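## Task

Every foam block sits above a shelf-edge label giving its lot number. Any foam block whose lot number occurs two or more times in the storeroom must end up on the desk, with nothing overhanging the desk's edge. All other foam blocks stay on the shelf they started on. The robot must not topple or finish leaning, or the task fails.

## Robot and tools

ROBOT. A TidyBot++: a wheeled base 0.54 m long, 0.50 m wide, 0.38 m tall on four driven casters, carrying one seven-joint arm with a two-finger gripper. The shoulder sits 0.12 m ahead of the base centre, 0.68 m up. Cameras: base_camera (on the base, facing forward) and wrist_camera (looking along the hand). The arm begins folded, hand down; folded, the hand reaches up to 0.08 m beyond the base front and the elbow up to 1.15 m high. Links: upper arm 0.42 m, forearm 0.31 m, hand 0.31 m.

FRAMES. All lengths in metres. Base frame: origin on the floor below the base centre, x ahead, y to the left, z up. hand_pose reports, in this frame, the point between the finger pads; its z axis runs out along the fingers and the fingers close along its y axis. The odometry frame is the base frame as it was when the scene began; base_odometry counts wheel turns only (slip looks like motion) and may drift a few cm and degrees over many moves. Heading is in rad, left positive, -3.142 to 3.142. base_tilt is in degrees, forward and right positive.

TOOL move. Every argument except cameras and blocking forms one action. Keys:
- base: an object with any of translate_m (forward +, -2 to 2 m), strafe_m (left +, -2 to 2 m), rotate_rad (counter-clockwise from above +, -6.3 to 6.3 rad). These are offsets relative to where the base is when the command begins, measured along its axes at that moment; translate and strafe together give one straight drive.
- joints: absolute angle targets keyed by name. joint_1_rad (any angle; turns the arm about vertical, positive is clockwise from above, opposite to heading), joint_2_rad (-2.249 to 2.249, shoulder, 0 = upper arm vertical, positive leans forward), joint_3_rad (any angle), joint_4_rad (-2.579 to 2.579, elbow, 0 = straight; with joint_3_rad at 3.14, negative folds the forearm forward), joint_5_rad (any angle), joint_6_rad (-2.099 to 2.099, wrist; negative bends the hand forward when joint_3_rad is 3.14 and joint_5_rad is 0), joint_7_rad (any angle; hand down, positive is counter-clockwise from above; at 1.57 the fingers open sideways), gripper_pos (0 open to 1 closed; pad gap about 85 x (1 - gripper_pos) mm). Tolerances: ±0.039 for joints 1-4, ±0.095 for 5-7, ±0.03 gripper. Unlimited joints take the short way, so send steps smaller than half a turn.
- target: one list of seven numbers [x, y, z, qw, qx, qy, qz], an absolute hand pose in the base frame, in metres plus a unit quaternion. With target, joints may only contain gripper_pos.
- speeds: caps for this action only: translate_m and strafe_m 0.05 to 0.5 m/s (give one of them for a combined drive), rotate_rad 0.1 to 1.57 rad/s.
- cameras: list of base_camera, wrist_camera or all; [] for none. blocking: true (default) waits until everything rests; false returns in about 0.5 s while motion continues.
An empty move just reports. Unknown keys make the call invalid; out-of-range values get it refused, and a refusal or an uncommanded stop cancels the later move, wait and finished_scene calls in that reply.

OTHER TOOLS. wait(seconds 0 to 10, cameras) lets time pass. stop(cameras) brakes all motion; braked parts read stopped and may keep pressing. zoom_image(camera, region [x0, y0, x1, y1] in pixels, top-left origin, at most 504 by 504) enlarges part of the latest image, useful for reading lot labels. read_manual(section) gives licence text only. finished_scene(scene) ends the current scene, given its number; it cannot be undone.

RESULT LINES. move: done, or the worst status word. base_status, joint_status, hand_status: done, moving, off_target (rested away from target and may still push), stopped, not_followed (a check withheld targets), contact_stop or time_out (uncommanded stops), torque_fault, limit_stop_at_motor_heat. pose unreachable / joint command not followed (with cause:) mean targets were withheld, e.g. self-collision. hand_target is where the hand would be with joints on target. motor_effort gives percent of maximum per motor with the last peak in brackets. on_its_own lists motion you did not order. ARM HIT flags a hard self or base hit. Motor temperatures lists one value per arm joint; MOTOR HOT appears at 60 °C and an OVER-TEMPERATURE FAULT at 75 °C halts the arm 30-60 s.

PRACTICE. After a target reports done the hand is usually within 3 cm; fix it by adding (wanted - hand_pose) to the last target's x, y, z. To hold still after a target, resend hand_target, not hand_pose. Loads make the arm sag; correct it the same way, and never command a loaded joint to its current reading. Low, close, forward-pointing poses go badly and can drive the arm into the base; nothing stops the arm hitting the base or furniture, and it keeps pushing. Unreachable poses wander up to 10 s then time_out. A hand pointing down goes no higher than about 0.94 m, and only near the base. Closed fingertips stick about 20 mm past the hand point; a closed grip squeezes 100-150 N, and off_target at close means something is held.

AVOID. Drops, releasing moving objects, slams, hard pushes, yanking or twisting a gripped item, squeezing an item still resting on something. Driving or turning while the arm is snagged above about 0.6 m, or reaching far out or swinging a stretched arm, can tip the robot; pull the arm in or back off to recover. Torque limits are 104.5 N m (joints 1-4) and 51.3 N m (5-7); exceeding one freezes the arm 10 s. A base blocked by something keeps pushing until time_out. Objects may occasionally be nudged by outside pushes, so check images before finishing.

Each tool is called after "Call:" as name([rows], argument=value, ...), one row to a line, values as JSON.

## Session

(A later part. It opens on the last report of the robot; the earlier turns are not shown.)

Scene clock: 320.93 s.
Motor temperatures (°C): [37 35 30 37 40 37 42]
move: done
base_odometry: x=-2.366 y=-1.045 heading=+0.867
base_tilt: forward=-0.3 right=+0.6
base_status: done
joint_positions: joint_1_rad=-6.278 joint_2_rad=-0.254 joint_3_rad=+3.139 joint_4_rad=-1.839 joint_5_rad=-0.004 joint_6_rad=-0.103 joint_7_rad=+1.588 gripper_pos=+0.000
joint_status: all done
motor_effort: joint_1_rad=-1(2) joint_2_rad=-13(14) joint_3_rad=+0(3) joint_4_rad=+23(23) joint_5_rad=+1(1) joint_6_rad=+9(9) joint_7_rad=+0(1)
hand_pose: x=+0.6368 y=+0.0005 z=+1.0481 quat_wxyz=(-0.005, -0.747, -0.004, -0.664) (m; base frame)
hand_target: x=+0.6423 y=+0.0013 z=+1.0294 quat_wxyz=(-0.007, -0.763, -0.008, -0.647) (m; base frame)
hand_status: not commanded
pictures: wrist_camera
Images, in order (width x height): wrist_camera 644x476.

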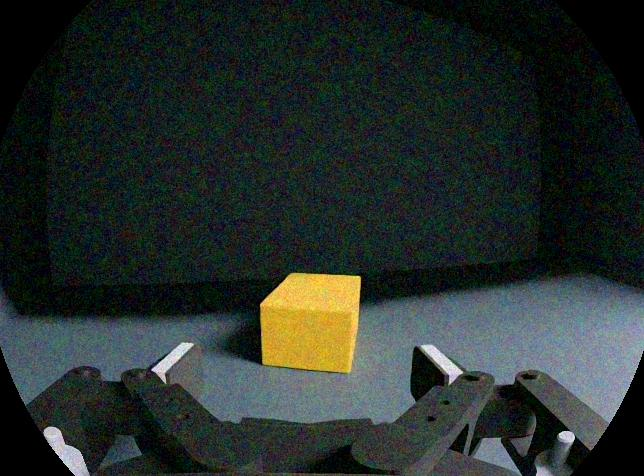

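Call:
move(base={"translate_m":0.07,"strafe_m":-0.006}, joints={"joint_2_rad":-0.205,"joint_6_rad":-0.12}, cameras=["wrist_camera"])

Scene clock: 322.37 s.
Motor temperatures (°C): [37 35 30 37 40 37 42]
move: done
base_odometry: x=-2.316 y=-0.995 heading=+0.867
base_tilt: forward=-0.3 right=+0.6
base_status: done
joint_positions: joint_1_rad=-6.278 joint_2_rad=-0.209 joint_3_rad=+3.139 joint_4_rad=-1.839 joint_5_rad=-0.004 joint_6_rad=-0.103 joint_7_rad=+1.588 gripper_pos=+0.000
joint_status: all done
motor_effort: joint_1_rad=+0(1) joint_2_rad=-14(18) joint_3_rad=+0(2) joint_4_rad=+23(24) joint_5_rad=+1(1) joint_6_rad=+9(10) joint_7_rad=+0(1)
hand_pose: x=+0.6528 y=+0.0004 z=+1.0246 quat_wxyz=(-0.005, -0.762, -0.004, -0.648) (m; base frame)
hand_target: x=+0.6531 y=+0.0013 z=+1.0166 quat_wxyz=(-0.007, -0.769, -0.008, -0.639) (m; base frame)
hand_status: not commanded
pictures: wrist_camera
Images, in order (width x height): wrist_camera 644x476.

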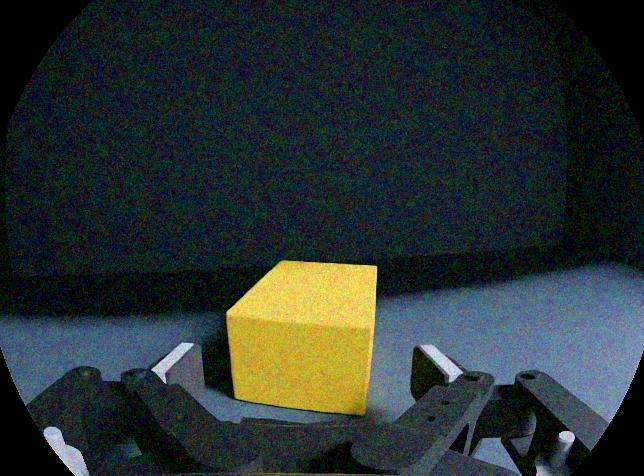

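Call:
move(base={"translate_m":0.055}, speeds={"translate_m":0.15}, joints={"joint_2_rad":-0.228}, cameras=["wrist_camera"])

Call:
move(joints={"gripper_pos":0.6}, cameras=["wrist_camera"])

Scene clock: 323.60 s.
Motor temperatures (°C): [37 35 30 37 40 37 42]
move: done
base_odometry: x=-2.280 y=-0.953 heading=+0.867
base_tilt: forward=-0.3 right=+0.6
base_status: done
joint_positions: joint_1_rad=-6.278 joint_2_rad=-0.228 joint_3_rad=+3.139 joint_4_rad=-1.839 joint_5_rad=-0.004 joint_6_rad=-0.103 joint_7_rad=+1.588 gripper_pos=+0.000
joint_status: all done
motor_effort: joint_1_rad=+0(1) joint_2_rad=-13(17) joint_3_rad=+0(3) joint_4_rad=+22(24) joint_5_rad=+1(1) joint_6_rad=+9(10) joint_7_rad=+0(1)
hand_pose: x=+0.6462 y=+0.0004 z=+1.0348 quat_wxyz=(-0.005, -0.756, -0.004, -0.655) (m; base frame)
hand_target: x=+0.6453 y=+0.0013 z=+1.0288 quat_wxyz=(-0.007, -0.762, -0.008, -0.648) (m; base frame)
hand_status: not commanded
pictures: wrist_camera
Images, in order (width x height): wrist_camera 644x476.

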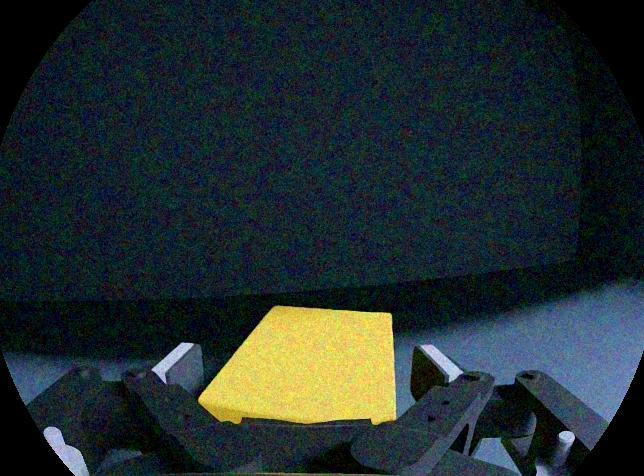

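Scene clock: 324.47 s.
Motor temperatures (°C): [37 35 30 37 40 37 42]
move: off_target
base_odometry: x=-2.280 y=-0.953 heading=+0.867
base_tilt: forward=-0.3 right=+0.6
base_status: not commanded
joint_positions: joint_1_rad=-6.278 joint_2_rad=-0.229 joint_3_rad=+3.139 joint_4_rad=-1.839 joint_5_rad=-0.004 joint_6_rad=-0.103 joint_7_rad=+1.588 gripper_pos=+0.374
joint_status: gripper_pos off_target (ended at +0.374, target +0.600)
motor_effort: joint_1_rad=+0(1) joint_2_rad=-13(14) joint_3_rad=+0(1) joint_4_rad=+22(23) joint_5_rad=+1(1) joint_6_rad=+8(10) joint_7_rad=+0(0)
hand_pose: x=+0.6459 y=+0.0004 z=+1.0353 quat_wxyz=(-0.005, -0.755, -0.004, -0.655) (m; base frame)
hand_target: x=+0.6453 y=+0.0013 z=+1.0288 quat_wxyz=(-0.007, -0.762, -0.008, -0.648) (m; base frame)
hand_status: not commanded
pictures: wrist_camera
Images, in order (width x height): wrist_camera 644x476.

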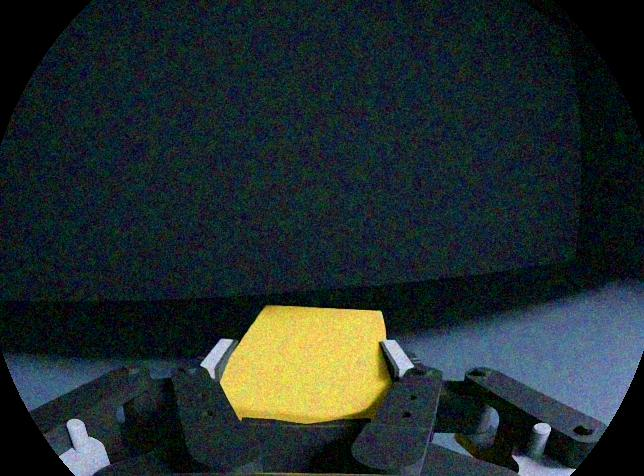

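Call:
move(joints={"joint_2_rad":-0.33,"gripper_pos":0.65}, cameras=[])

Call:
move(base={"translate_m":-0.14}, cameras=[])

Call:
move(joints={"joint_2_rad":-0.736,"joint_4_rad":-1.878,"joint_6_rad":-0.45}, cameras=["wrist_camera"])

Call:
move(joints={"joint_6_rad":-1.5})

Scene clock: 325.73 s.
Motor temperatures (°C): [37 35 30 37 40 37 42]
move: off_target
base_odometry: x=-2.280 y=-0.953 heading=+0.867
base_tilt: forward=-0.3 right=+0.6
base_status: not commanded
joint_positions: joint_1_rad=-6.278 joint_2_rad=-0.331 joint_3_rad=+3.139 joint_4_rad=-1.839 joint_5_rad=-0.004 joint_6_rad=-0.103 joint_7_rad=+1.588 gripper_pos=+0.374
joint_status: gripper_pos off_target (ended at +0.374, target +0.650); the others done
motor_effort: joint_1_rad=-1(1) joint_2_rad=-10(16) joint_3_rad=+0(1) joint_4_rad=+23(24) joint_5_rad=+0(1) joint_6_rad=+9(10) joint_7_rad=+0(1)
hand_pose: x=+0.6070 y=+0.0006 z=+1.0872 quat_wxyz=(-0.005, -0.721, -0.004, -0.693) (m; base frame)
hand_target: x=+0.6072 y=+0.0013 z=+1.0806 quat_wxyz=(-0.007, -0.728, -0.008, -0.686) (m; base frame)
hand_status: not commanded
pictures: none
No camera images: "cameras" was empty.

Scene clock: 327.07 s.
Motor temperatures (°C): [37 35 30 37 40 37 42]
move: done
base_odometry: x=-2.371 y=-1.060 heading=+0.867
base_tilt: forward=-0.4 right=+0.6
base_status: done
joint_positions: joint_1_rad=-6.279 joint_2_rad=-0.339 joint_3_rad=+3.139 joint_4_rad=-1.839 joint_5_rad=-0.004 joint_6_rad=-0.103 joint_7_rad=+1.588 gripper_pos=+0.374
joint_status: not commanded
motor_effort: joint_1_rad=-1(2) joint_2_rad=-10(14) joint_3_rad=+1(4) joint_4_rad=+23(25) joint_5_rad=+0(1) joint_6_rad=+9(10) joint_7_rad=+0(1)
hand_pose: x=+0.6037 y=+0.0007 z=+1.0912 quat_wxyz=(-0.005, -0.718, -0.004, -0.696) (m; base frame)
hand_target: x=+0.6072 y=+0.0013 z=+1.0806 quat_wxyz=(-0.007, -0.728, -0.008, -0.686) (m; base frame)
hand_status: not commanded
pictures: none
No camera images: "cameras" was empty.

Scene clock: 328.70 s.
Motor temperatures (°C): [37 35 30 37 40 37 42]
move: done
base_odometry: x=-2.371 y=-1.060 heading=+0.867
base_tilt: forward=-0.4 right=+0.6
base_status: not commanded
joint_positions: joint_1_rad=-6.279 joint_2_rad=-0.728 joint_3_rad=+3.139 joint_4_rad=-1.847 joint_5_rad=-0.004 joint_6_rad=-0.401 joint_7_rad=+1.588 gripper_pos=+0.374
joint_status: all done
motor_effort: joint_1_rad=+0(1) joint_2_rad=+4(13) joint_3_rad=+1(1) joint_4_rad=+20(24) joint_5_rad=+1(1) joint_6_rad=+9(10) joint_7_rad=+0(1)
hand_pose: x=+0.4326 y=+0.0018 z=+1.1490 quat_wxyz=(-0.006, -0.689, -0.005, -0.725) (m; base frame)
hand_target: x=+0.4337 y=+0.0013 z=+1.1178 quat_wxyz=(-0.007, -0.715, -0.007, -0.700) (m; base frame)
hand_status: not commanded
pictures: wrist_camera
Images, in order (width x height): wrist_camera 644x476.

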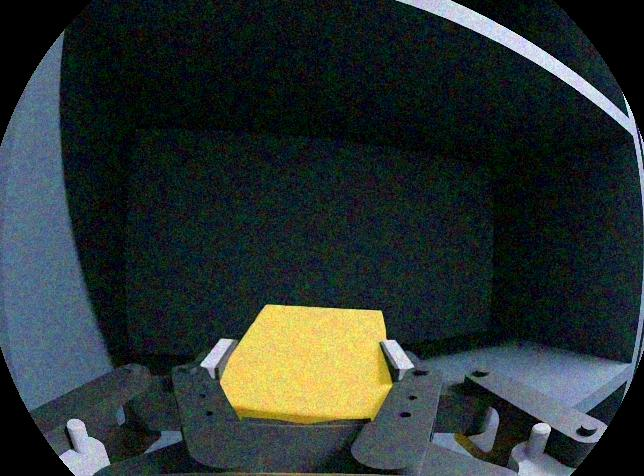

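Scene clock: 330.43 s.
Motor temperatures (°C): [37 35 30 37 40 37 42]
move: done
base_odometry: x=-2.371 y=-1.060 heading=+0.867
base_tilt: forward=-0.4 right=+0.6
base_status: not commanded
joint_positions: joint_1_rad=-6.279 joint_2_rad=-0.728 joint_3_rad=+3.139 joint_4_rad=-1.855 joint_5_rad=-0.004 joint_6_rad=-1.452 joint_7_rad=+1.588 gripper_pos=+0.374
joint_status: all done
motor_effort: joint_1_rad=+0(1) joint_2_rad=+6(8) joint_3_rad=+1(1) joint_4_rad=+18(22) joint_5_rad=+1(1) joint_6_rad=+5(9) joint_7_rad=+0(1)
hand_pose: x=+0.2890 y=+0.0024 z=+0.8676 quat_wxyz=(-0.002, -0.961, -0.007, -0.278) (m; base frame)
hand_target: x=+0.2716 y=+0.0013 z=+0.8511 quat_wxyz=(-0.003, -0.969, -0.010, -0.247) (m; base frame)
hand_status: not commanded
pictures: base_camera, wrist_camera
Images, in order (width x height): base_camera 644x364, wrist_camera 644x476.

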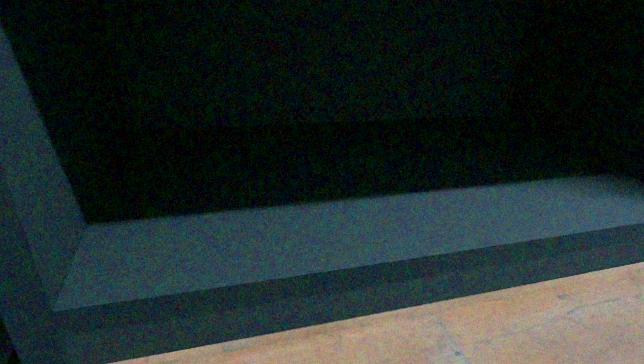

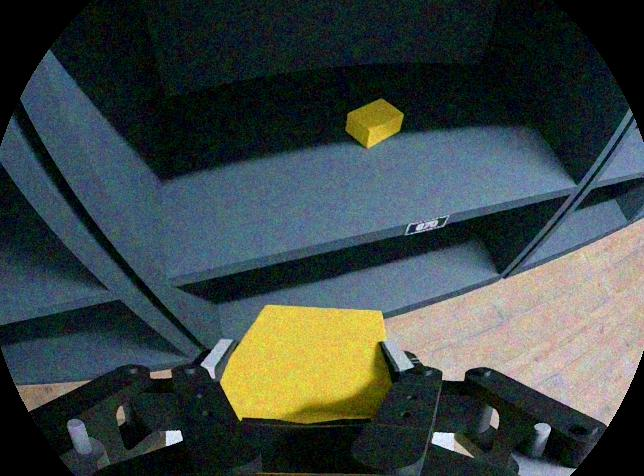

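Call:
move(base={"translate_m":-0.03}, cameras=[])

Call:
move(base={"rotate_rad":-1.231})

Scene clock: 331.47 s.
Motor temperatures (°C): [37 35 30 37 40 37 42]
move: done
base_odometry: x=-2.390 y=-1.083 heading=+0.867
base_tilt: forward=-0.4 right=+0.6
base_status: done
joint_positions: joint_1_rad=-6.279 joint_2_rad=-0.737 joint_3_rad=+3.139 joint_4_rad=-1.855 joint_5_rad=-0.004 joint_6_rad=-1.458 joint_7_rad=+1.588 gripper_pos=+0.374
joint_status: not commanded
motor_effort: joint_1_rad=-1(1) joint_2_rad=+7(10) joint_3_rad=+1(1) joint_4_rad=+19(20) joint_5_rad=+1(1) joint_6_rad=+5(6) joint_7_rad=-1(1)
hand_pose: x=+0.2856 y=+0.0024 z=+0.8681 quat_wxyz=(-0.002, -0.960, -0.007, -0.279) (m; base frame)
hand_target: x=+0.2716 y=+0.0013 z=+0.8511 quat_wxyz=(-0.003, -0.969, -0.010, -0.247) (m; base frame)
hand_status: not commanded
pictures: none
No camera images: "cameras" was empty.

Scene clock: 333.53 s.
Motor temperatures (°C): [37 35 30 37 40 37 42]
move: done
base_odometry: x=-2.390 y=-1.083 heading=-0.363
base_tilt: forward=-0.4 right=+0.6
base_status: done
joint_positions: joint_1_rad=-6.279 joint_2_rad=-0.737 joint_3_rad=+3.139 joint_4_rad=-1.855 joint_5_rad=-0.004 joint_6_rad=-1.458 joint_7_rad=+1.588 gripper_pos=+0.374
joint_status: not commanded
motor_effort: joint_1_rad=+0(1) joint_2_rad=+7(8) joint_3_rad=+1(2) joint_4_rad=+19(19) joint_5_rad=+1(1) joint_6_rad=+5(6) joint_7_rad=+0(1)
hand_pose: x=+0.2856 y=+0.0024 z=+0.8681 quat_wxyz=(-0.002, -0.960, -0.007, -0.279) (m; base frame)
hand_target: x=+0.2716 y=+0.0013 z=+0.8511 quat_wxyz=(-0.003, -0.969, -0.010, -0.247) (m; base frame)
hand_status: not commanded
pictures: base_camera, wrist_camera
Images, in order (width x height): base_camera 644x364, wrist_camera 644x476.

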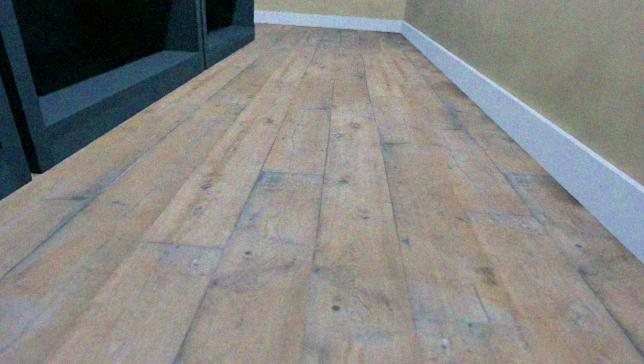

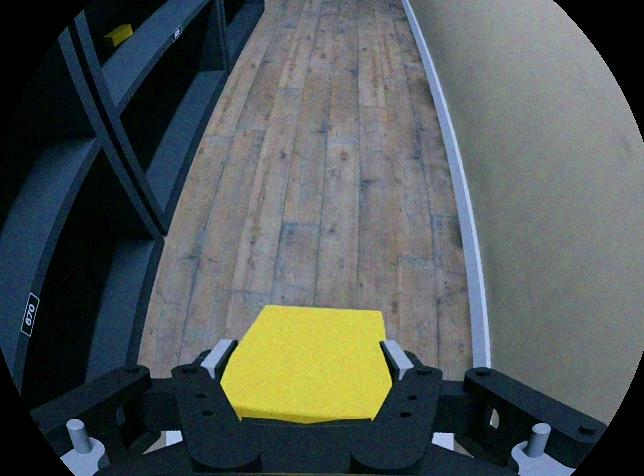

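Call:
move(base={"translate_m":0.6}, joints={"joint_1_rad":-7.05}, cameras=["wrist_camera"])

Scene clock: 336.23 s.
Motor temperatures (°C): [37 35 30 37 40 37 42]
move: done
base_odometry: x=-1.829 y=-1.296 heading=-0.364
base_tilt: forward=-0.4 right=+0.6
base_status: done
joint_positions: joint_1_rad=-7.033 joint_2_rad=-0.736 joint_3_rad=+3.139 joint_4_rad=-1.855 joint_5_rad=-0.004 joint_6_rad=-1.459 joint_7_rad=+1.588 gripper_pos=+0.374
joint_status: all done
motor_effort: joint_1_rad=+0(2) joint_2_rad=+6(11) joint_3_rad=+1(1) joint_4_rad=+19(19) joint_5_rad=+1(1) joint_6_rad=+5(6) joint_7_rad=-1(1)
hand_pose: x=+0.2390 y=+0.1160 z=+0.8677 quat_wxyz=(+0.101, -0.890, -0.360, -0.259) (m; base frame)
hand_target: x=+0.2279 y=+0.1068 z=+0.8511 quat_wxyz=(+0.090, -0.895, -0.372, -0.230) (m; base frame)
hand_status: not commanded
pictures: wrist_camera
Images, in order (width x height): wrist_camera 644x476.

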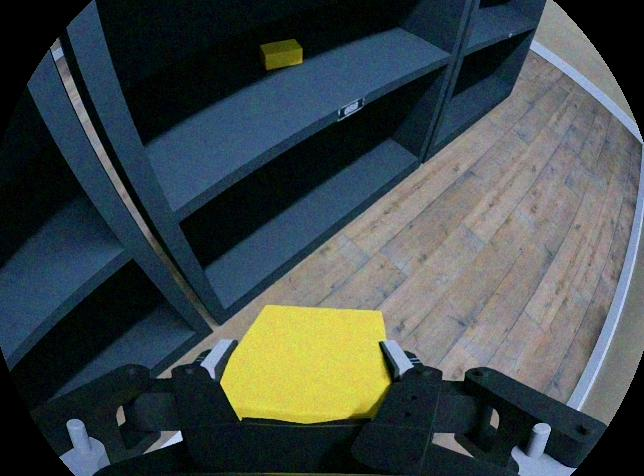

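Call:
move(base={"translate_m":0.42}, joints={"joint_1_rad":-7.4}, cameras=["wrist_camera"])

Call:
zoom_image(camera="wrist_camera", region=[250, 90, 450, 240])

Scene clock: 338.50 s.
Motor temperatures (°C): [37 35 30 37 40 37 42]
move: done
base_odometry: x=-1.436 y=-1.446 heading=-0.365
base_tilt: forward=-0.3 right=+0.6
base_status: done
joint_positions: joint_1_rad=-7.384 joint_2_rad=-0.735 joint_3_rad=+3.140 joint_4_rad=-1.855 joint_5_rad=-0.004 joint_6_rad=-1.459 joint_7_rad=+1.588 gripper_pos=+0.374
joint_status: all done
motor_effort: joint_1_rad=-1(2) joint_2_rad=+7(9) joint_3_rad=+1(2) joint_4_rad=+19(19) joint_5_rad=+1(1) joint_6_rad=+5(6) joint_7_rad=+0(1)
hand_pose: x=+0.1919 y=+0.1502 z=+0.8677 quat_wxyz=(+0.145, -0.814, -0.510, -0.237) (m; base frame)
hand_target: x=+0.1847 y=+0.1377 z=+0.8511 quat_wxyz=(+0.129, -0.816, -0.522, -0.211) (m; base frame)
hand_status: not commanded
pictures: wrist_camera
Images, in order (width x height): wrist_camera 644x476.

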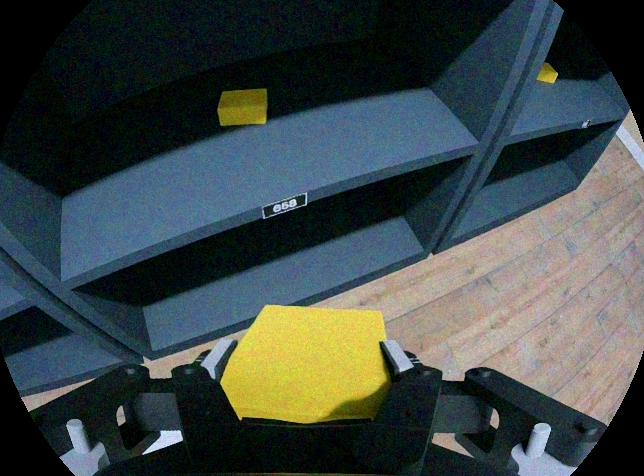

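Scaled by 2.520.

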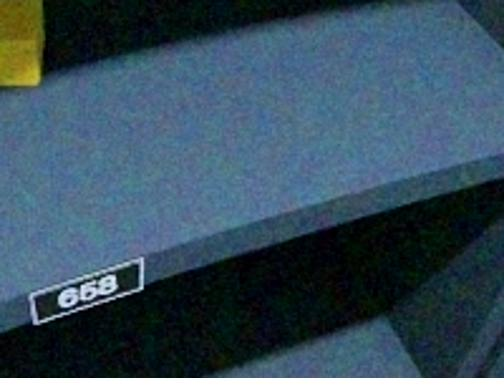

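Call:
move(base={"translate_m":1.0}, joints={"joint_1_rad":-7.4}, cameras=["wrist_camera"])

Call:
zoom_image(camera="wrist_camera", region=[200, 130, 400, 280])

Call:
move(base={"translate_m":1.05}, joints={"joint_1_rad":-6.283})

Scene clock: 342.13 s.
Motor temperatures (°C): [37 35 30 37 40 37 42]
move: done
base_odometry: x=-0.502 y=-1.803 heading=-0.366
base_tilt: forward=-0.3 right=+0.6
base_status: done
joint_positions: joint_1_rad=-7.384 joint_2_rad=-0.735 joint_3_rad=+3.140 joint_4_rad=-1.855 joint_5_rad=-0.004 joint_6_rad=-1.459 joint_7_rad=+1.588 gripper_pos=+0.374
joint_status: all done
motor_effort: joint_1_rad=+0(1) joint_2_rad=+7(8) joint_3_rad=+1(2) joint_4_rad=+18(20) joint_5_rad=+1(1) joint_6_rad=+5(6) joint_7_rad=+0(1)
hand_pose: x=+0.1918 y=+0.1502 z=+0.8677 quat_wxyz=(+0.145, -0.814, -0.510, -0.237) (m; base frame)
hand_target: x=+0.1847 y=+0.1377 z=+0.8511 quat_wxyz=(+0.129, -0.816, -0.522, -0.211) (m; base frame)
hand_status: not commanded
pictures: wrist_camera
Images, in order (width x height): wrist_camera 644x476.

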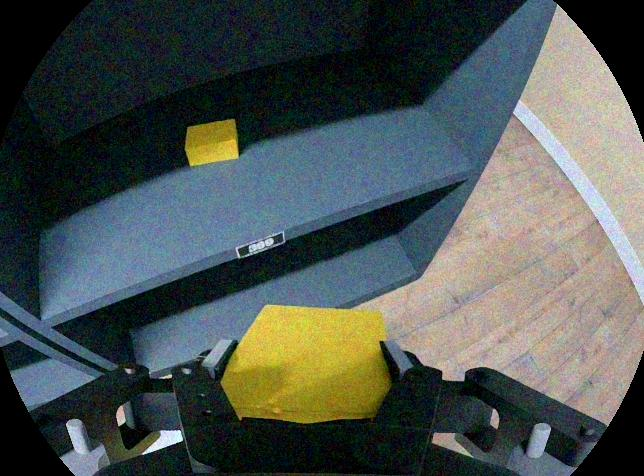

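Scaled by 2.520.

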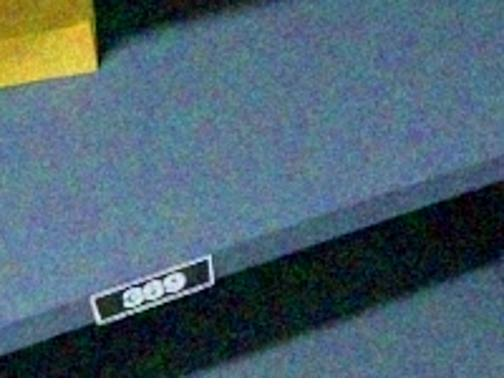

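Scene clock: 345.47 s.
Motor temperatures (°C): [37 35 30 37 40 37 42]
move: done
base_odometry: x=+0.479 y=-2.178 heading=-0.367
base_tilt: forward=-0.4 right=+0.6
base_status: done
joint_positions: joint_1_rad=-6.302 joint_2_rad=-0.733 joint_3_rad=+3.140 joint_4_rad=-1.855 joint_5_rad=-0.004 joint_6_rad=-1.459 joint_7_rad=+1.588 gripper_pos=+0.374
joint_status: all done
motor_effort: joint_1_rad=+0(2) joint_2_rad=+6(8) joint_3_rad=+1(2) joint_4_rad=+18(19) joint_5_rad=+1(2) joint_6_rad=+5(5) joint_7_rad=+0(1)
hand_pose: x=+0.2861 y=+0.0061 z=+0.8673 quat_wxyz=(+0.002, -0.961, -0.018, -0.277) (m; base frame)
hand_target: x=+0.2716 y=+0.0013 z=+0.8511 quat_wxyz=(-0.003, -0.969, -0.010, -0.247) (m; base frame)
hand_status: not commanded
pictures: base_camera, wrist_camera
Images, in order (width x height): base_camera 644x364, wrist_camera 644x476.

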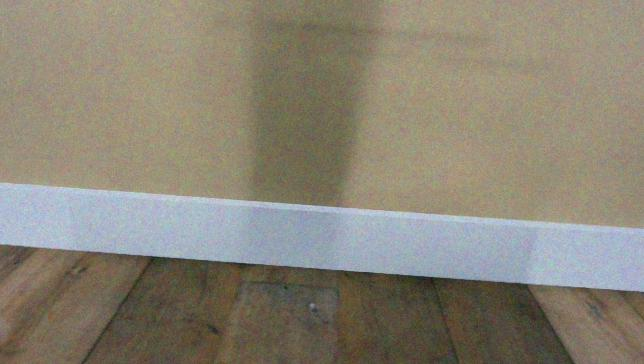

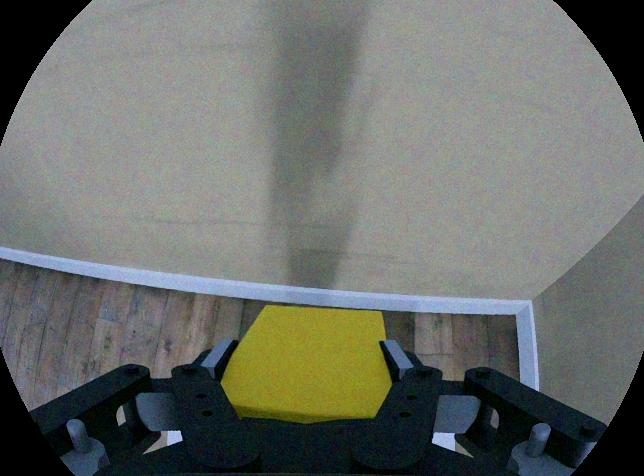

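Call:
move(base={"rotate_rad":1.571})

Scene clock: 348.63 s.
Motor temperatures (°C): [37 35 30 37 40 37 42]
move: done
base_odometry: x=+0.479 y=-2.178 heading=+1.203
base_tilt: forward=-0.3 right=+0.6
base_status: done
joint_positions: joint_1_rad=-6.300 joint_2_rad=-0.733 joint_3_rad=+3.140 joint_4_rad=-1.855 joint_5_rad=-0.004 joint_6_rad=-1.459 joint_7_rad=+1.588 gripper_pos=+0.374
joint_status: not commanded
motor_effort: joint_1_rad=-1(1) joint_2_rad=+6(7) joint_3_rad=+1(2) joint_4_rad=+18(19) joint_5_rad=+0(1) joint_6_rad=+4(6) joint_7_rad=+0(1)
hand_pose: x=+0.2861 y=+0.0059 z=+0.8673 quat_wxyz=(+0.002, -0.961, -0.017, -0.277) (m; base frame)
hand_target: x=+0.2716 y=+0.0013 z=+0.8511 quat_wxyz=(-0.003, -0.969, -0.010, -0.247) (m; base frame)
hand_status: not commanded
pictures: base_camera, wrist_camera
Images, in order (width x height): base_camera 644x364, wrist_camera 644x476.

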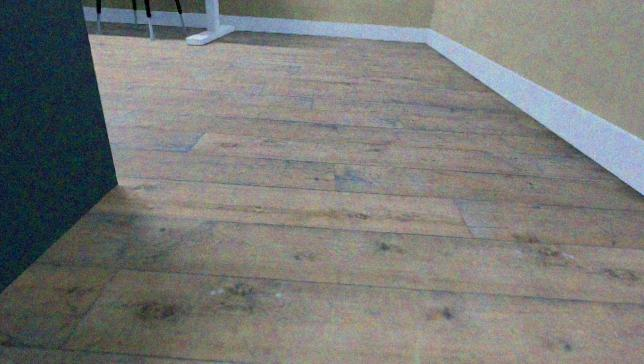

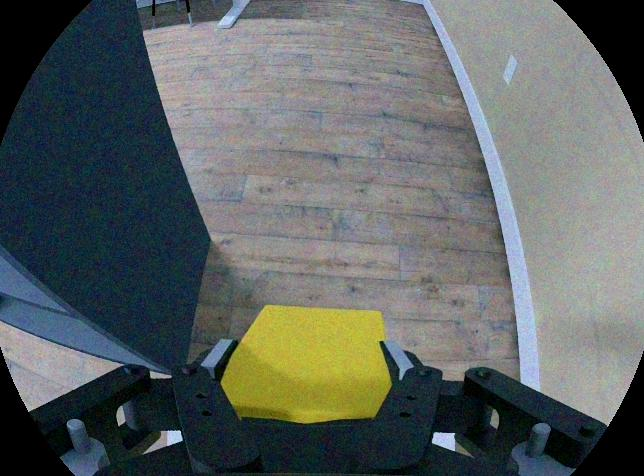

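Call:
move(base={"strafe_m":-0.09})

Scene clock: 350.00 s.
Motor temperatures (°C): [37 35 30 37 40 37 42]
move: done
base_odometry: x=+0.563 y=-2.211 heading=+1.205
base_tilt: forward=-0.4 right=+0.6
base_status: done
joint_positions: joint_1_rad=-6.299 joint_2_rad=-0.733 joint_3_rad=+3.141 joint_4_rad=-1.855 joint_5_rad=-0.004 joint_6_rad=-1.459 joint_7_rad=+1.588 gripper_pos=+0.374
joint_status: not commanded
motor_effort: joint_1_rad=+0(1) joint_2_rad=+7(7) joint_3_rad=+1(3) joint_4_rad=+19(19) joint_5_rad=+1(2) joint_6_rad=+5(6) joint_7_rad=+0(0)
hand_pose: x=+0.2862 y=+0.0054 z=+0.8673 quat_wxyz=(+0.002, -0.961, -0.016, -0.277) (m; base frame)
hand_target: x=+0.2716 y=+0.0013 z=+0.8511 quat_wxyz=(-0.003, -0.969, -0.010, -0.247) (m; base frame)
hand_status: not commanded
pictures: base_camera, wrist_camera
Images, in order (width x height): base_camera 644x364, wrist_camera 644x476.

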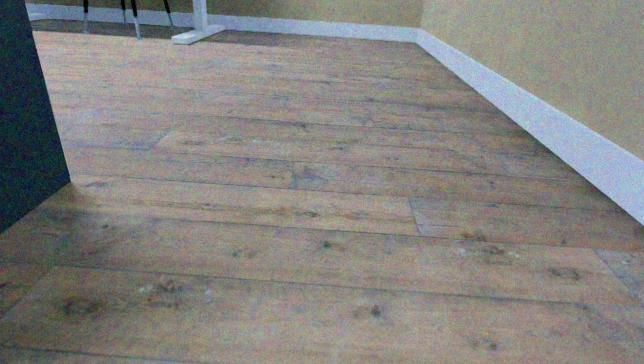

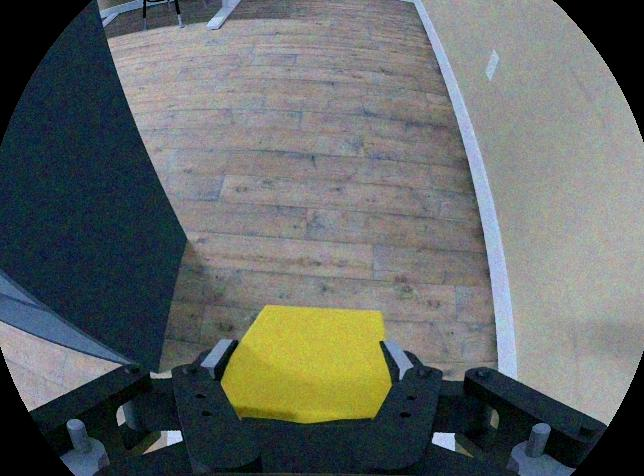

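Call:
move(base={"rotate_rad":-0.17})

Scene clock: 351.10 s.
Motor temperatures (°C): [37 35 30 37 40 37 42]
move: done
base_odometry: x=+0.563 y=-2.211 heading=+1.035
base_tilt: forward=-0.4 right=+0.6
base_status: done
joint_positions: joint_1_rad=-6.299 joint_2_rad=-0.733 joint_3_rad=+3.141 joint_4_rad=-1.855 joint_5_rad=-0.004 joint_6_rad=-1.459 joint_7_rad=+1.588 gripper_pos=+0.374
joint_status: not commanded
motor_effort: joint_1_rad=-1(1) joint_2_rad=+6(7) joint_3_rad=+1(2) joint_4_rad=+18(19) joint_5_rad=+1(1) joint_6_rad=+5(6) joint_7_rad=+0(1)
hand_pose: x=+0.2862 y=+0.0054 z=+0.8673 quat_wxyz=(+0.002, -0.961, -0.016, -0.277) (m; base frame)
hand_target: x=+0.2716 y=+0.0013 z=+0.8511 quat_wxyz=(-0.003, -0.969, -0.010, -0.247) (m; base frame)
hand_status: not commanded
pictures: base_camera, wrist_camera
Images, in order (width x height): base_camera 644x364, wrist_camera 644x476.

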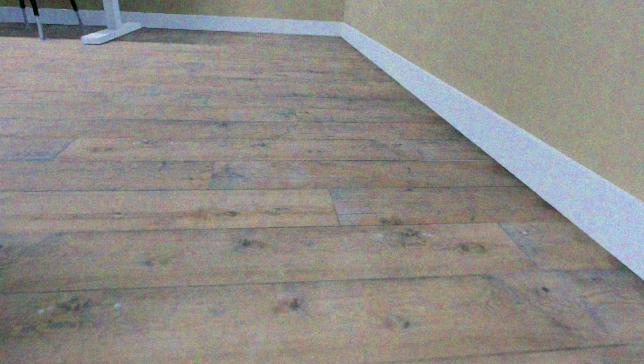

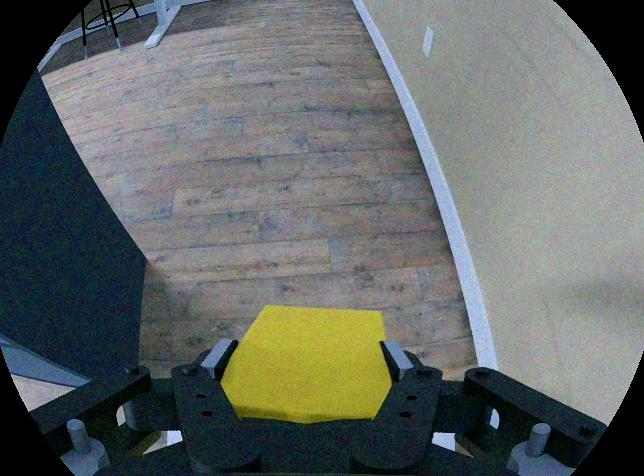

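Call:
move(base={"rotate_rad":0.08,"strafe_m":0.03}, cameras=[])

Call:
move(base={"translate_m":0.6})

Scene clock: 352.23 s.
Motor temperatures (°C): [37 35 30 37 40 37 42]
move: done
base_odometry: x=+0.537 y=-2.195 heading=+1.114
base_tilt: forward=-0.4 right=+0.6
base_status: done
joint_positions: joint_1_rad=-6.298 joint_2_rad=-0.733 joint_3_rad=+3.140 joint_4_rad=-1.855 joint_5_rad=-0.004 joint_6_rad=-1.459 joint_7_rad=+1.588 gripper_pos=+0.374
joint_status: not commanded
motor_effort: joint_1_rad=-1(1) joint_2_rad=+7(7) joint_3_rad=+1(4) joint_4_rad=+19(19) joint_5_rad=+1(2) joint_6_rad=+5(6) joint_7_rad=+0(1)
hand_pose: x=+0.2862 y=+0.0055 z=+0.8673 quat_wxyz=(+0.001, -0.961, -0.016, -0.277) (m; base frame)
hand_target: x=+0.2716 y=+0.0013 z=+0.8511 quat_wxyz=(-0.003, -0.969, -0.010, -0.247) (m; base frame)
hand_status: not commanded
pictures: none
No camera images: "cameras" was empty.

Scene clock: 354.70 s.
Motor temperatures (°C): [37 35 30 37 40 37 42]
move: done
base_odometry: x=+0.802 y=-1.657 heading=+1.114
base_tilt: forward=-0.3 right=+0.6
base_status: done
joint_positions: joint_1_rad=-6.298 joint_2_rad=-0.730 joint_3_rad=+3.140 joint_4_rad=-1.855 joint_5_rad=-0.004 joint_6_rad=-1.459 joint_7_rad=+1.588 gripper_pos=+0.374
joint_status: not commanded
motor_effort: joint_1_rad=+0(1) joint_2_rad=+7(10) joint_3_rad=+1(1) joint_4_rad=+18(19) joint_5_rad=+1(1) joint_6_rad=+5(6) joint_7_rad=+0(1)
hand_pose: x=+0.2868 y=+0.0055 z=+0.8667 quat_wxyz=(+0.001, -0.961, -0.016, -0.275) (m; base frame)
hand_target: x=+0.2716 y=+0.0013 z=+0.8511 quat_wxyz=(-0.003, -0.969, -0.010, -0.247) (m; base frame)
hand_status: not commanded
pictures: base_camera, wrist_camera
Images, in order (width x height): base_camera 644x364, wrist_camera 644x476.

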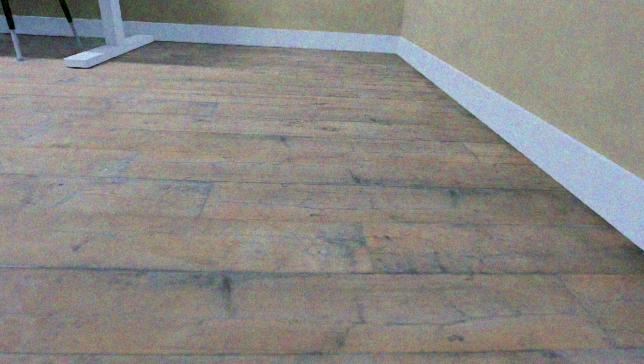

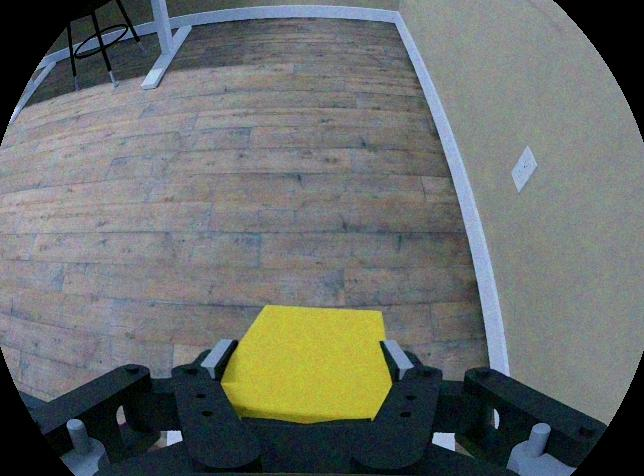

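Call:
move(base={"translate_m":0.45}, cameras=[])

Call:
move(base={"strafe_m":0.75}, joints={"joint_2_rad":-0.37,"joint_4_rad":-2.4,"joint_6_rad":0.40})

Scene clock: 357.13 s.
Motor temperatures (°C): [37 35 30 37 40 37 42]
move: done
base_odometry: x=+1.000 y=-1.253 heading=+1.115
base_tilt: forward=-0.3 right=+0.6
base_status: done
joint_positions: joint_1_rad=-6.298 joint_2_rad=-0.727 joint_3_rad=+3.140 joint_4_rad=-1.855 joint_5_rad=-0.004 joint_6_rad=-1.459 joint_7_rad=+1.588 gripper_pos=+0.374
joint_status: not commanded
motor_effort: joint_1_rad=-1(1) joint_2_rad=+6(9) joint_3_rad=+1(2) joint_4_rad=+18(20) joint_5_rad=+1(1) joint_6_rad=+5(6) joint_7_rad=+0(1)
hand_pose: x=+0.2872 y=+0.0055 z=+0.8661 quat_wxyz=(+0.001, -0.962, -0.016, -0.273) (m; base frame)
hand_target: x=+0.2716 y=+0.0013 z=+0.8511 quat_wxyz=(-0.003, -0.969, -0.010, -0.247) (m; base frame)
hand_status: not commanded
pictures: none
No camera images: "cameras" was empty.

Scene clock: 362.20 s.
Motor temperatures (°C): [37 35 30 37 40 37 42]
move: time_out
base_odometry: x=+0.748 y=-1.129 heading=+1.100
base_tilt: forward=-0.4 right=+0.6
base_status: strafe_m time_out (by the wheels' count: +0.282 of +0.750)
joint_positions: joint_1_rad=-6.290 joint_2_rad=-0.382 joint_3_rad=+3.136 joint_4_rad=-2.372 joint_5_rad=-0.004 joint_6_rad=+0.345 joint_7_rad=+1.588 gripper_pos=+0.374
joint_status: all done
motor_effort: joint_1_rad=+0(9) joint_2_rad=-7(12) joint_3_rad=+0(17) joint_4_rad=+21(24) joint_5_rad=+1(5) joint_6_rad=+9(10) joint_7_rad=+0(1)
hand_pose: x=+0.5596 y=+0.0065 z=+0.9213 quat_wxyz=(-0.002, -0.733, -0.009, -0.680) (m; base frame)
hand_target: x=+0.5594 y=+0.0013 z=+0.9164 quat_wxyz=(-0.007, -0.728, -0.008, -0.686) (m; base frame)
hand_status: not commanded
pictures: base_camera, wrist_camera
Images, in order (width x height): base_camera 644x364, wrist_camera 644x476.

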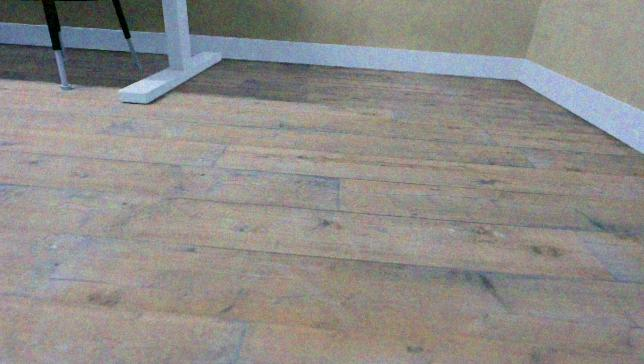

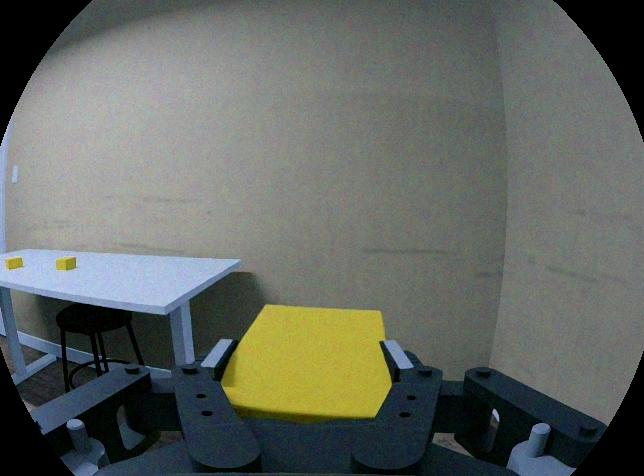

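Call:
move(base={"strafe_m":-0.05}, cameras=[])

Call:
move(base={"translate_m":0.45}, cameras=[])

Call:
move(base={"strafe_m":0.5})

Scene clock: 363.23 s.
Motor temperatures (°C): [37 35 30 37 40 37 42]
move: done
base_odometry: x=+0.792 y=-1.151 heading=+1.100
base_tilt: forward=-0.3 right=+0.6
base_status: done
joint_positions: joint_1_rad=-6.290 joint_2_rad=-0.382 joint_3_rad=+3.139 joint_4_rad=-2.372 joint_5_rad=-0.004 joint_6_rad=+0.345 joint_7_rad=+1.588 gripper_pos=+0.374
joint_status: not commanded
motor_effort: joint_1_rad=-1(1) joint_2_rad=-7(8) joint_3_rad=+0(2) joint_4_rad=+21(22) joint_5_rad=+1(1) joint_6_rad=+9(9) joint_7_rad=-1(1)
hand_pose: x=+0.5597 y=+0.0049 z=+0.9213 quat_wxyz=(-0.002, -0.733, -0.008, -0.680) (m; base frame)
hand_target: x=+0.5594 y=+0.0013 z=+0.9164 quat_wxyz=(-0.007, -0.728, -0.008, -0.686) (m; base frame)
hand_status: not commanded
pictures: none
No camera images: "cameras" was empty.

Scene clock: 365.50 s.
Motor temperatures (°C): [37 35 30 37 40 37 42]
move: done
base_odometry: x=+0.996 y=-0.750 heading=+1.100
base_tilt: forward=-0.3 right=+0.6
base_status: done
joint_positions: joint_1_rad=-6.290 joint_2_rad=-0.371 joint_3_rad=+3.139 joint_4_rad=-2.374 joint_5_rad=-0.004 joint_6_rad=+0.347 joint_7_rad=+1.588 gripper_pos=+0.374
joint_status: not commanded
motor_effort: joint_1_rad=-1(1) joint_2_rad=-8(10) joint_3_rad=+1(1) joint_4_rad=+22(23) joint_5_rad=+1(1) joint_6_rad=+9(10) joint_7_rad=+0(1)
hand_pose: x=+0.5621 y=+0.0049 z=+0.9162 quat_wxyz=(-0.002, -0.736, -0.008, -0.677) (m; base frame)
hand_target: x=+0.5594 y=+0.0013 z=+0.9164 quat_wxyz=(-0.007, -0.728, -0.008, -0.686) (m; base frame)
hand_status: not commanded
pictures: none
No camera images: "cameras" was empty.

Scene clock: 367.77 s.
Motor temperatures (°C): [37 35 30 37 40 37 42]
move: done
base_odometry: x=+0.550 y=-0.523 heading=+1.100
base_tilt: forward=-0.3 right=+0.6
base_status: done
joint_positions: joint_1_rad=-6.289 joint_2_rad=-0.371 joint_3_rad=+3.139 joint_4_rad=-2.374 joint_5_rad=-0.004 joint_6_rad=+0.348 joint_7_rad=+1.588 gripper_pos=+0.374
joint_status: not commanded
motor_effort: joint_1_rad=-1(2) joint_2_rad=-7(8) joint_3_rad=+1(3) joint_4_rad=+21(22) joint_5_rad=+1(1) joint_6_rad=+9(10) joint_7_rad=+0(1)
hand_pose: x=+0.5621 y=+0.0049 z=+0.9164 quat_wxyz=(-0.002, -0.736, -0.008, -0.677) (m; base frame)
hand_target: x=+0.5594 y=+0.0013 z=+0.9164 quat_wxyz=(-0.007, -0.728, -0.008, -0.686) (m; base frame)
hand_status: not commanded
pictures: base_camera, wrist_camera
Images, in order (width x height): base_camera 644x364, wrist_camera 644x476.

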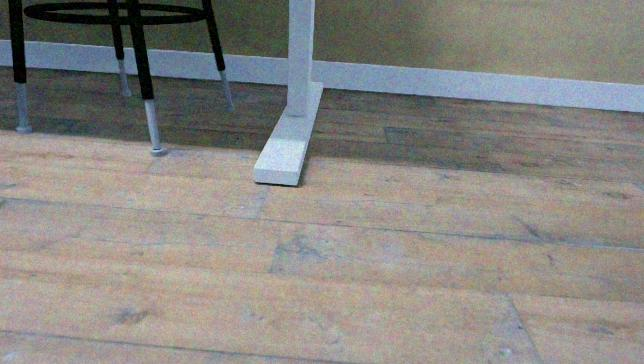

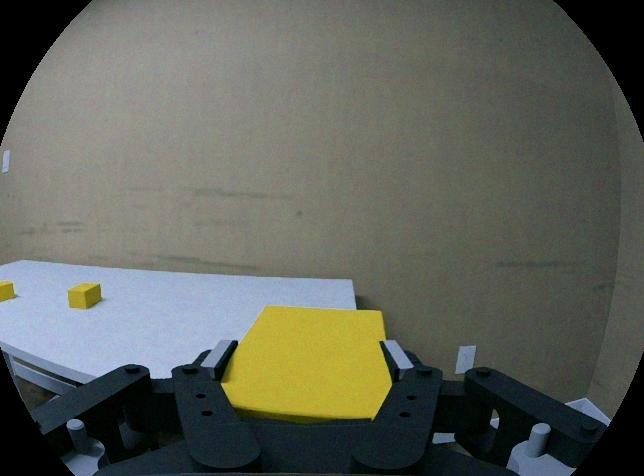

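Call:
move(base={"strafe_m":0.22,"translate_m":0.1}, cameras=["wrist_camera"])

Call:
move(joints={"joint_2_rad":0.30,"joint_4_rad":-2.03,"joint_6_rad":0.67}, base={"translate_m":0.25}, cameras=["wrist_camera"])

Call:
move(joints={"joint_2_rad":0.40,"joint_6_rad":0.77}, cameras=["wrist_camera"])

Scene clock: 369.67 s.
Motor temperatures (°C): [37 35 30 37 40 37 42]
move: done
base_odometry: x=+0.400 y=-0.334 heading=+1.100
base_tilt: forward=-0.3 right=+0.6
base_status: done
joint_positions: joint_1_rad=-6.289 joint_2_rad=-0.371 joint_3_rad=+3.139 joint_4_rad=-2.374 joint_5_rad=-0.004 joint_6_rad=+0.348 joint_7_rad=+1.588 gripper_pos=+0.374
joint_status: not commanded
motor_effort: joint_1_rad=+0(2) joint_2_rad=-7(9) joint_3_rad=+0(3) joint_4_rad=+21(22) joint_5_rad=+1(1) joint_6_rad=+10(10) joint_7_rad=+0(1)
hand_pose: x=+0.5620 y=+0.0051 z=+0.9165 quat_wxyz=(-0.002, -0.736, -0.008, -0.677) (m; base frame)
hand_target: x=+0.5594 y=+0.0013 z=+0.9164 quat_wxyz=(-0.007, -0.728, -0.008, -0.686) (m; base frame)
hand_status: not commanded
pictures: wrist_camera
Images, in order (width x height): wrist_camera 644x476.

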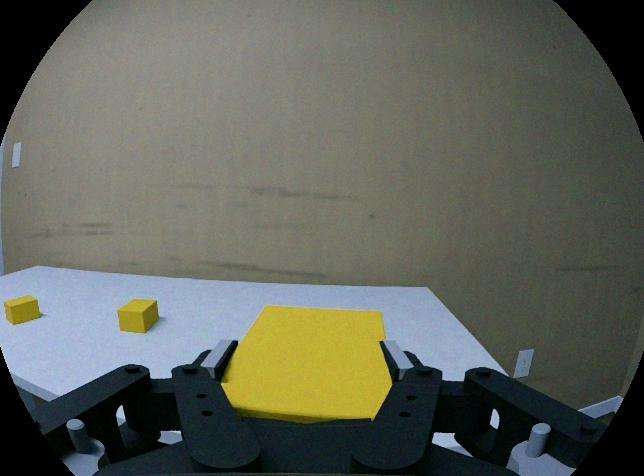

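Scene clock: 371.63 s.
Motor temperatures (°C): [37 35 30 37 40 37 42]
move: done
base_odometry: x=+0.513 y=-0.111 heading=+1.101
base_tilt: forward=-0.3 right=+0.6
base_status: done
joint_positions: joint_1_rad=-6.289 joint_2_rad=+0.277 joint_3_rad=+3.139 joint_4_rad=-2.048 joint_5_rad=-0.004 joint_6_rad=+0.611 joint_7_rad=+1.588 gripper_pos=+0.374
joint_status: all done
motor_effort: joint_1_rad=+0(1) joint_2_rad=-27(29) joint_3_rad=+0(1) joint_4_rad=+18(23) joint_5_rad=+1(1) joint_6_rad=+9(10) joint_7_rad=+0(1)
hand_pose: x=+0.7711 y=+0.0064 z=+0.8266 quat_wxyz=(-0.002, -0.756, -0.008, -0.655) (m; base frame)
hand_target: x=+0.7814 y=+0.0012 z=+0.8397 quat_wxyz=(-0.007, -0.738, -0.008, -0.675) (m; base frame)
hand_status: not commanded
pictures: wrist_camera
Images, in order (width x height): wrist_camera 644x476.

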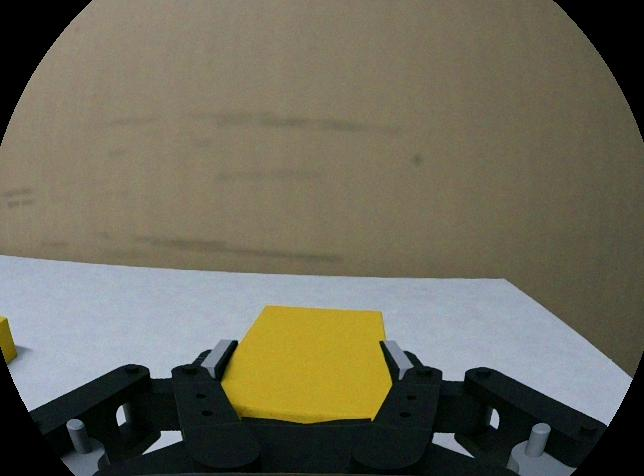

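Scene clock: 372.87 s.
Motor temperatures (°C): [37 35 30 37 40 37 42]
move: done
base_odometry: x=+0.513 y=-0.111 heading=+1.101
base_tilt: forward=-0.3 right=+0.6
base_status: not commanded
joint_positions: joint_1_rad=-6.289 joint_2_rad=+0.383 joint_3_rad=+3.139 joint_4_rad=-2.045 joint_5_rad=-0.004 joint_6_rad=+0.713 joint_7_rad=+1.588 gripper_pos=+0.374
joint_status: all done
motor_effort: joint_1_rad=-1(1) joint_2_rad=-29(32) joint_3_rad=+0(0) joint_4_rad=+16(18) joint_5_rad=+1(1) joint_6_rad=+8(10) joint_7_rad=+0(1)
hand_pose: x=+0.7900 y=+0.0064 z=+0.7896 quat_wxyz=(-0.002, -0.756, -0.007, -0.654) (m; base frame)
hand_target: x=+0.7982 y=+0.0012 z=+0.8036 quat_wxyz=(-0.007, -0.738, -0.008, -0.675) (m; base frame)
hand_status: not commanded
pictures: wrist_camera
Images, in order (width x height): wrist_camera 644x476.

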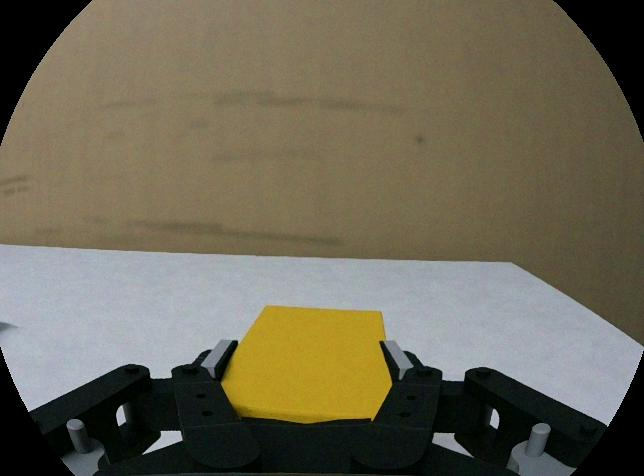

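Call:
move(joints={"joint_2_rad":0.43,"joint_6_rad":0.81}, cameras=[])

Call:
move(joints={"joint_2_rad":0.455,"joint_6_rad":0.835}, cameras=[])

Call:
move(joints={"joint_2_rad":0.475,"joint_6_rad":0.86}, cameras=[])

Call:
move(joints={"joint_2_rad":0.495,"joint_6_rad":0.88}, cameras=["wrist_camera"])

Scene clock: 373.80 s.
Motor temperatures (°C): [37 35 30 37 40 37 42]
move: done
base_odometry: x=+0.513 y=-0.111 heading=+1.101
base_tilt: forward=-0.3 right=+0.6
base_status: not commanded
joint_positions: joint_1_rad=-6.289 joint_2_rad=+0.406 joint_3_rad=+3.139 joint_4_rad=-2.045 joint_5_rad=-0.004 joint_6_rad=+0.757 joint_7_rad=+1.588 gripper_pos=+0.374
joint_status: all done
motor_effort: joint_1_rad=+0(1) joint_2_rad=-30(31) joint_3_rad=+0(0) joint_4_rad=+17(17) joint_5_rad=+1(1) joint_6_rad=+8(10) joint_7_rad=+0(1)
hand_pose: x=+0.7942 y=+0.0064 z=+0.7881 quat_wxyz=(-0.002, -0.749, -0.007, -0.663) (m; base frame)
hand_target: x=+0.8028 y=+0.0012 z=+0.7955 quat_wxyz=(-0.007, -0.734, -0.008, -0.679) (m; base frame)
hand_status: not commanded
pictures: none
No camera images: "cameras" was empty.

Scene clock: 374.50 s.
Motor temperatures (°C): [37 35 30 37 40 37 42]
move: done
base_odometry: x=+0.513 y=-0.111 heading=+1.101
base_tilt: forward=-0.3 right=+0.6
base_status: not commanded
joint_positions: joint_1_rad=-6.289 joint_2_rad=+0.430 joint_3_rad=+3.139 joint_4_rad=-2.045 joint_5_rad=-0.004 joint_6_rad=+0.782 joint_7_rad=+1.588 gripper_pos=+0.374
joint_status: all done
motor_effort: joint_1_rad=-1(1) joint_2_rad=-31(32) joint_3_rad=+0(0) joint_4_rad=+16(17) joint_5_rad=+1(1) joint_6_rad=+9(10) joint_7_rad=+0(1)
hand_pose: x=+0.7976 y=+0.0064 z=+0.7796 quat_wxyz=(-0.002, -0.749, -0.007, -0.663) (m; base frame)
hand_target: x=+0.8061 y=+0.0012 z=+0.7862 quat_wxyz=(-0.007, -0.734, -0.008, -0.679) (m; base frame)
hand_status: not commanded
pictures: none
No camera images: "cameras" was empty.

Scene clock: 375.17 s.
Motor temperatures (°C): [37 35 30 37 40 37 42]
move: done
base_odometry: x=+0.513 y=-0.111 heading=+1.101
base_tilt: forward=-0.3 right=+0.6
base_status: not commanded
joint_positions: joint_1_rad=-6.289 joint_2_rad=+0.449 joint_3_rad=+3.139 joint_4_rad=-2.045 joint_5_rad=-0.004 joint_6_rad=+0.808 joint_7_rad=+1.588 gripper_pos=+0.374
joint_status: all done
motor_effort: joint_1_rad=+0(1) joint_2_rad=-31(32) joint_3_rad=+0(0) joint_4_rad=+16(16) joint_5_rad=+1(1) joint_6_rad=+9(10) joint_7_rad=+0(1)
hand_pose: x=+0.8004 y=+0.0064 z=+0.7746 quat_wxyz=(-0.002, -0.747, -0.007, -0.665) (m; base frame)
hand_target: x=+0.8087 y=+0.0012 z=+0.7801 quat_wxyz=(-0.007, -0.733, -0.008, -0.680) (m; base frame)
hand_status: not commanded
pictures: none
No camera images: "cameras" was empty.

Scene clock: 375.83 s.
Motor temperatures (°C): [37 35 30 37 40 37 42]
move: done
base_odometry: x=+0.513 y=-0.111 heading=+1.101
base_tilt: forward=-0.3 right=+0.6
base_status: not commanded
joint_positions: joint_1_rad=-6.289 joint_2_rad=+0.468 joint_3_rad=+3.139 joint_4_rad=-2.045 joint_5_rad=-0.004 joint_6_rad=+0.827 joint_7_rad=+1.588 gripper_pos=+0.374
joint_status: all done
motor_effort: joint_1_rad=+0(1) joint_2_rad=-31(32) joint_3_rad=+0(0) joint_4_rad=+15(17) joint_5_rad=+1(1) joint_6_rad=+9(10) joint_7_rad=+0(1)
hand_pose: x=+0.8029 y=+0.0064 z=+0.7671 quat_wxyz=(-0.002, -0.747, -0.007, -0.665) (m; base frame)
hand_target: x=+0.8111 y=+0.0012 z=+0.7725 quat_wxyz=(-0.007, -0.733, -0.008, -0.680) (m; base frame)
hand_status: not commanded
pictures: wrist_camera
Images, in order (width x height): wrist_camera 644x476.

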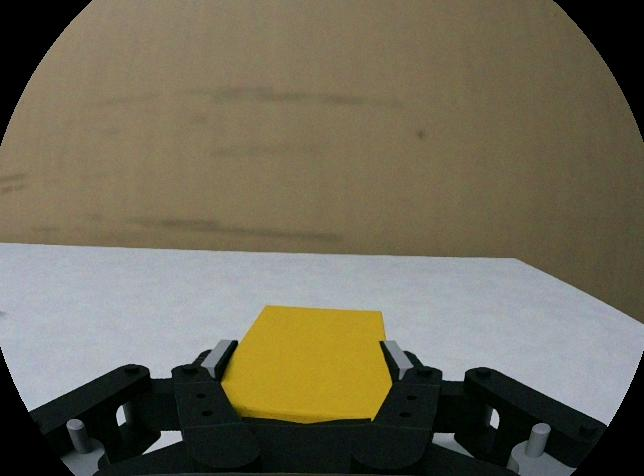

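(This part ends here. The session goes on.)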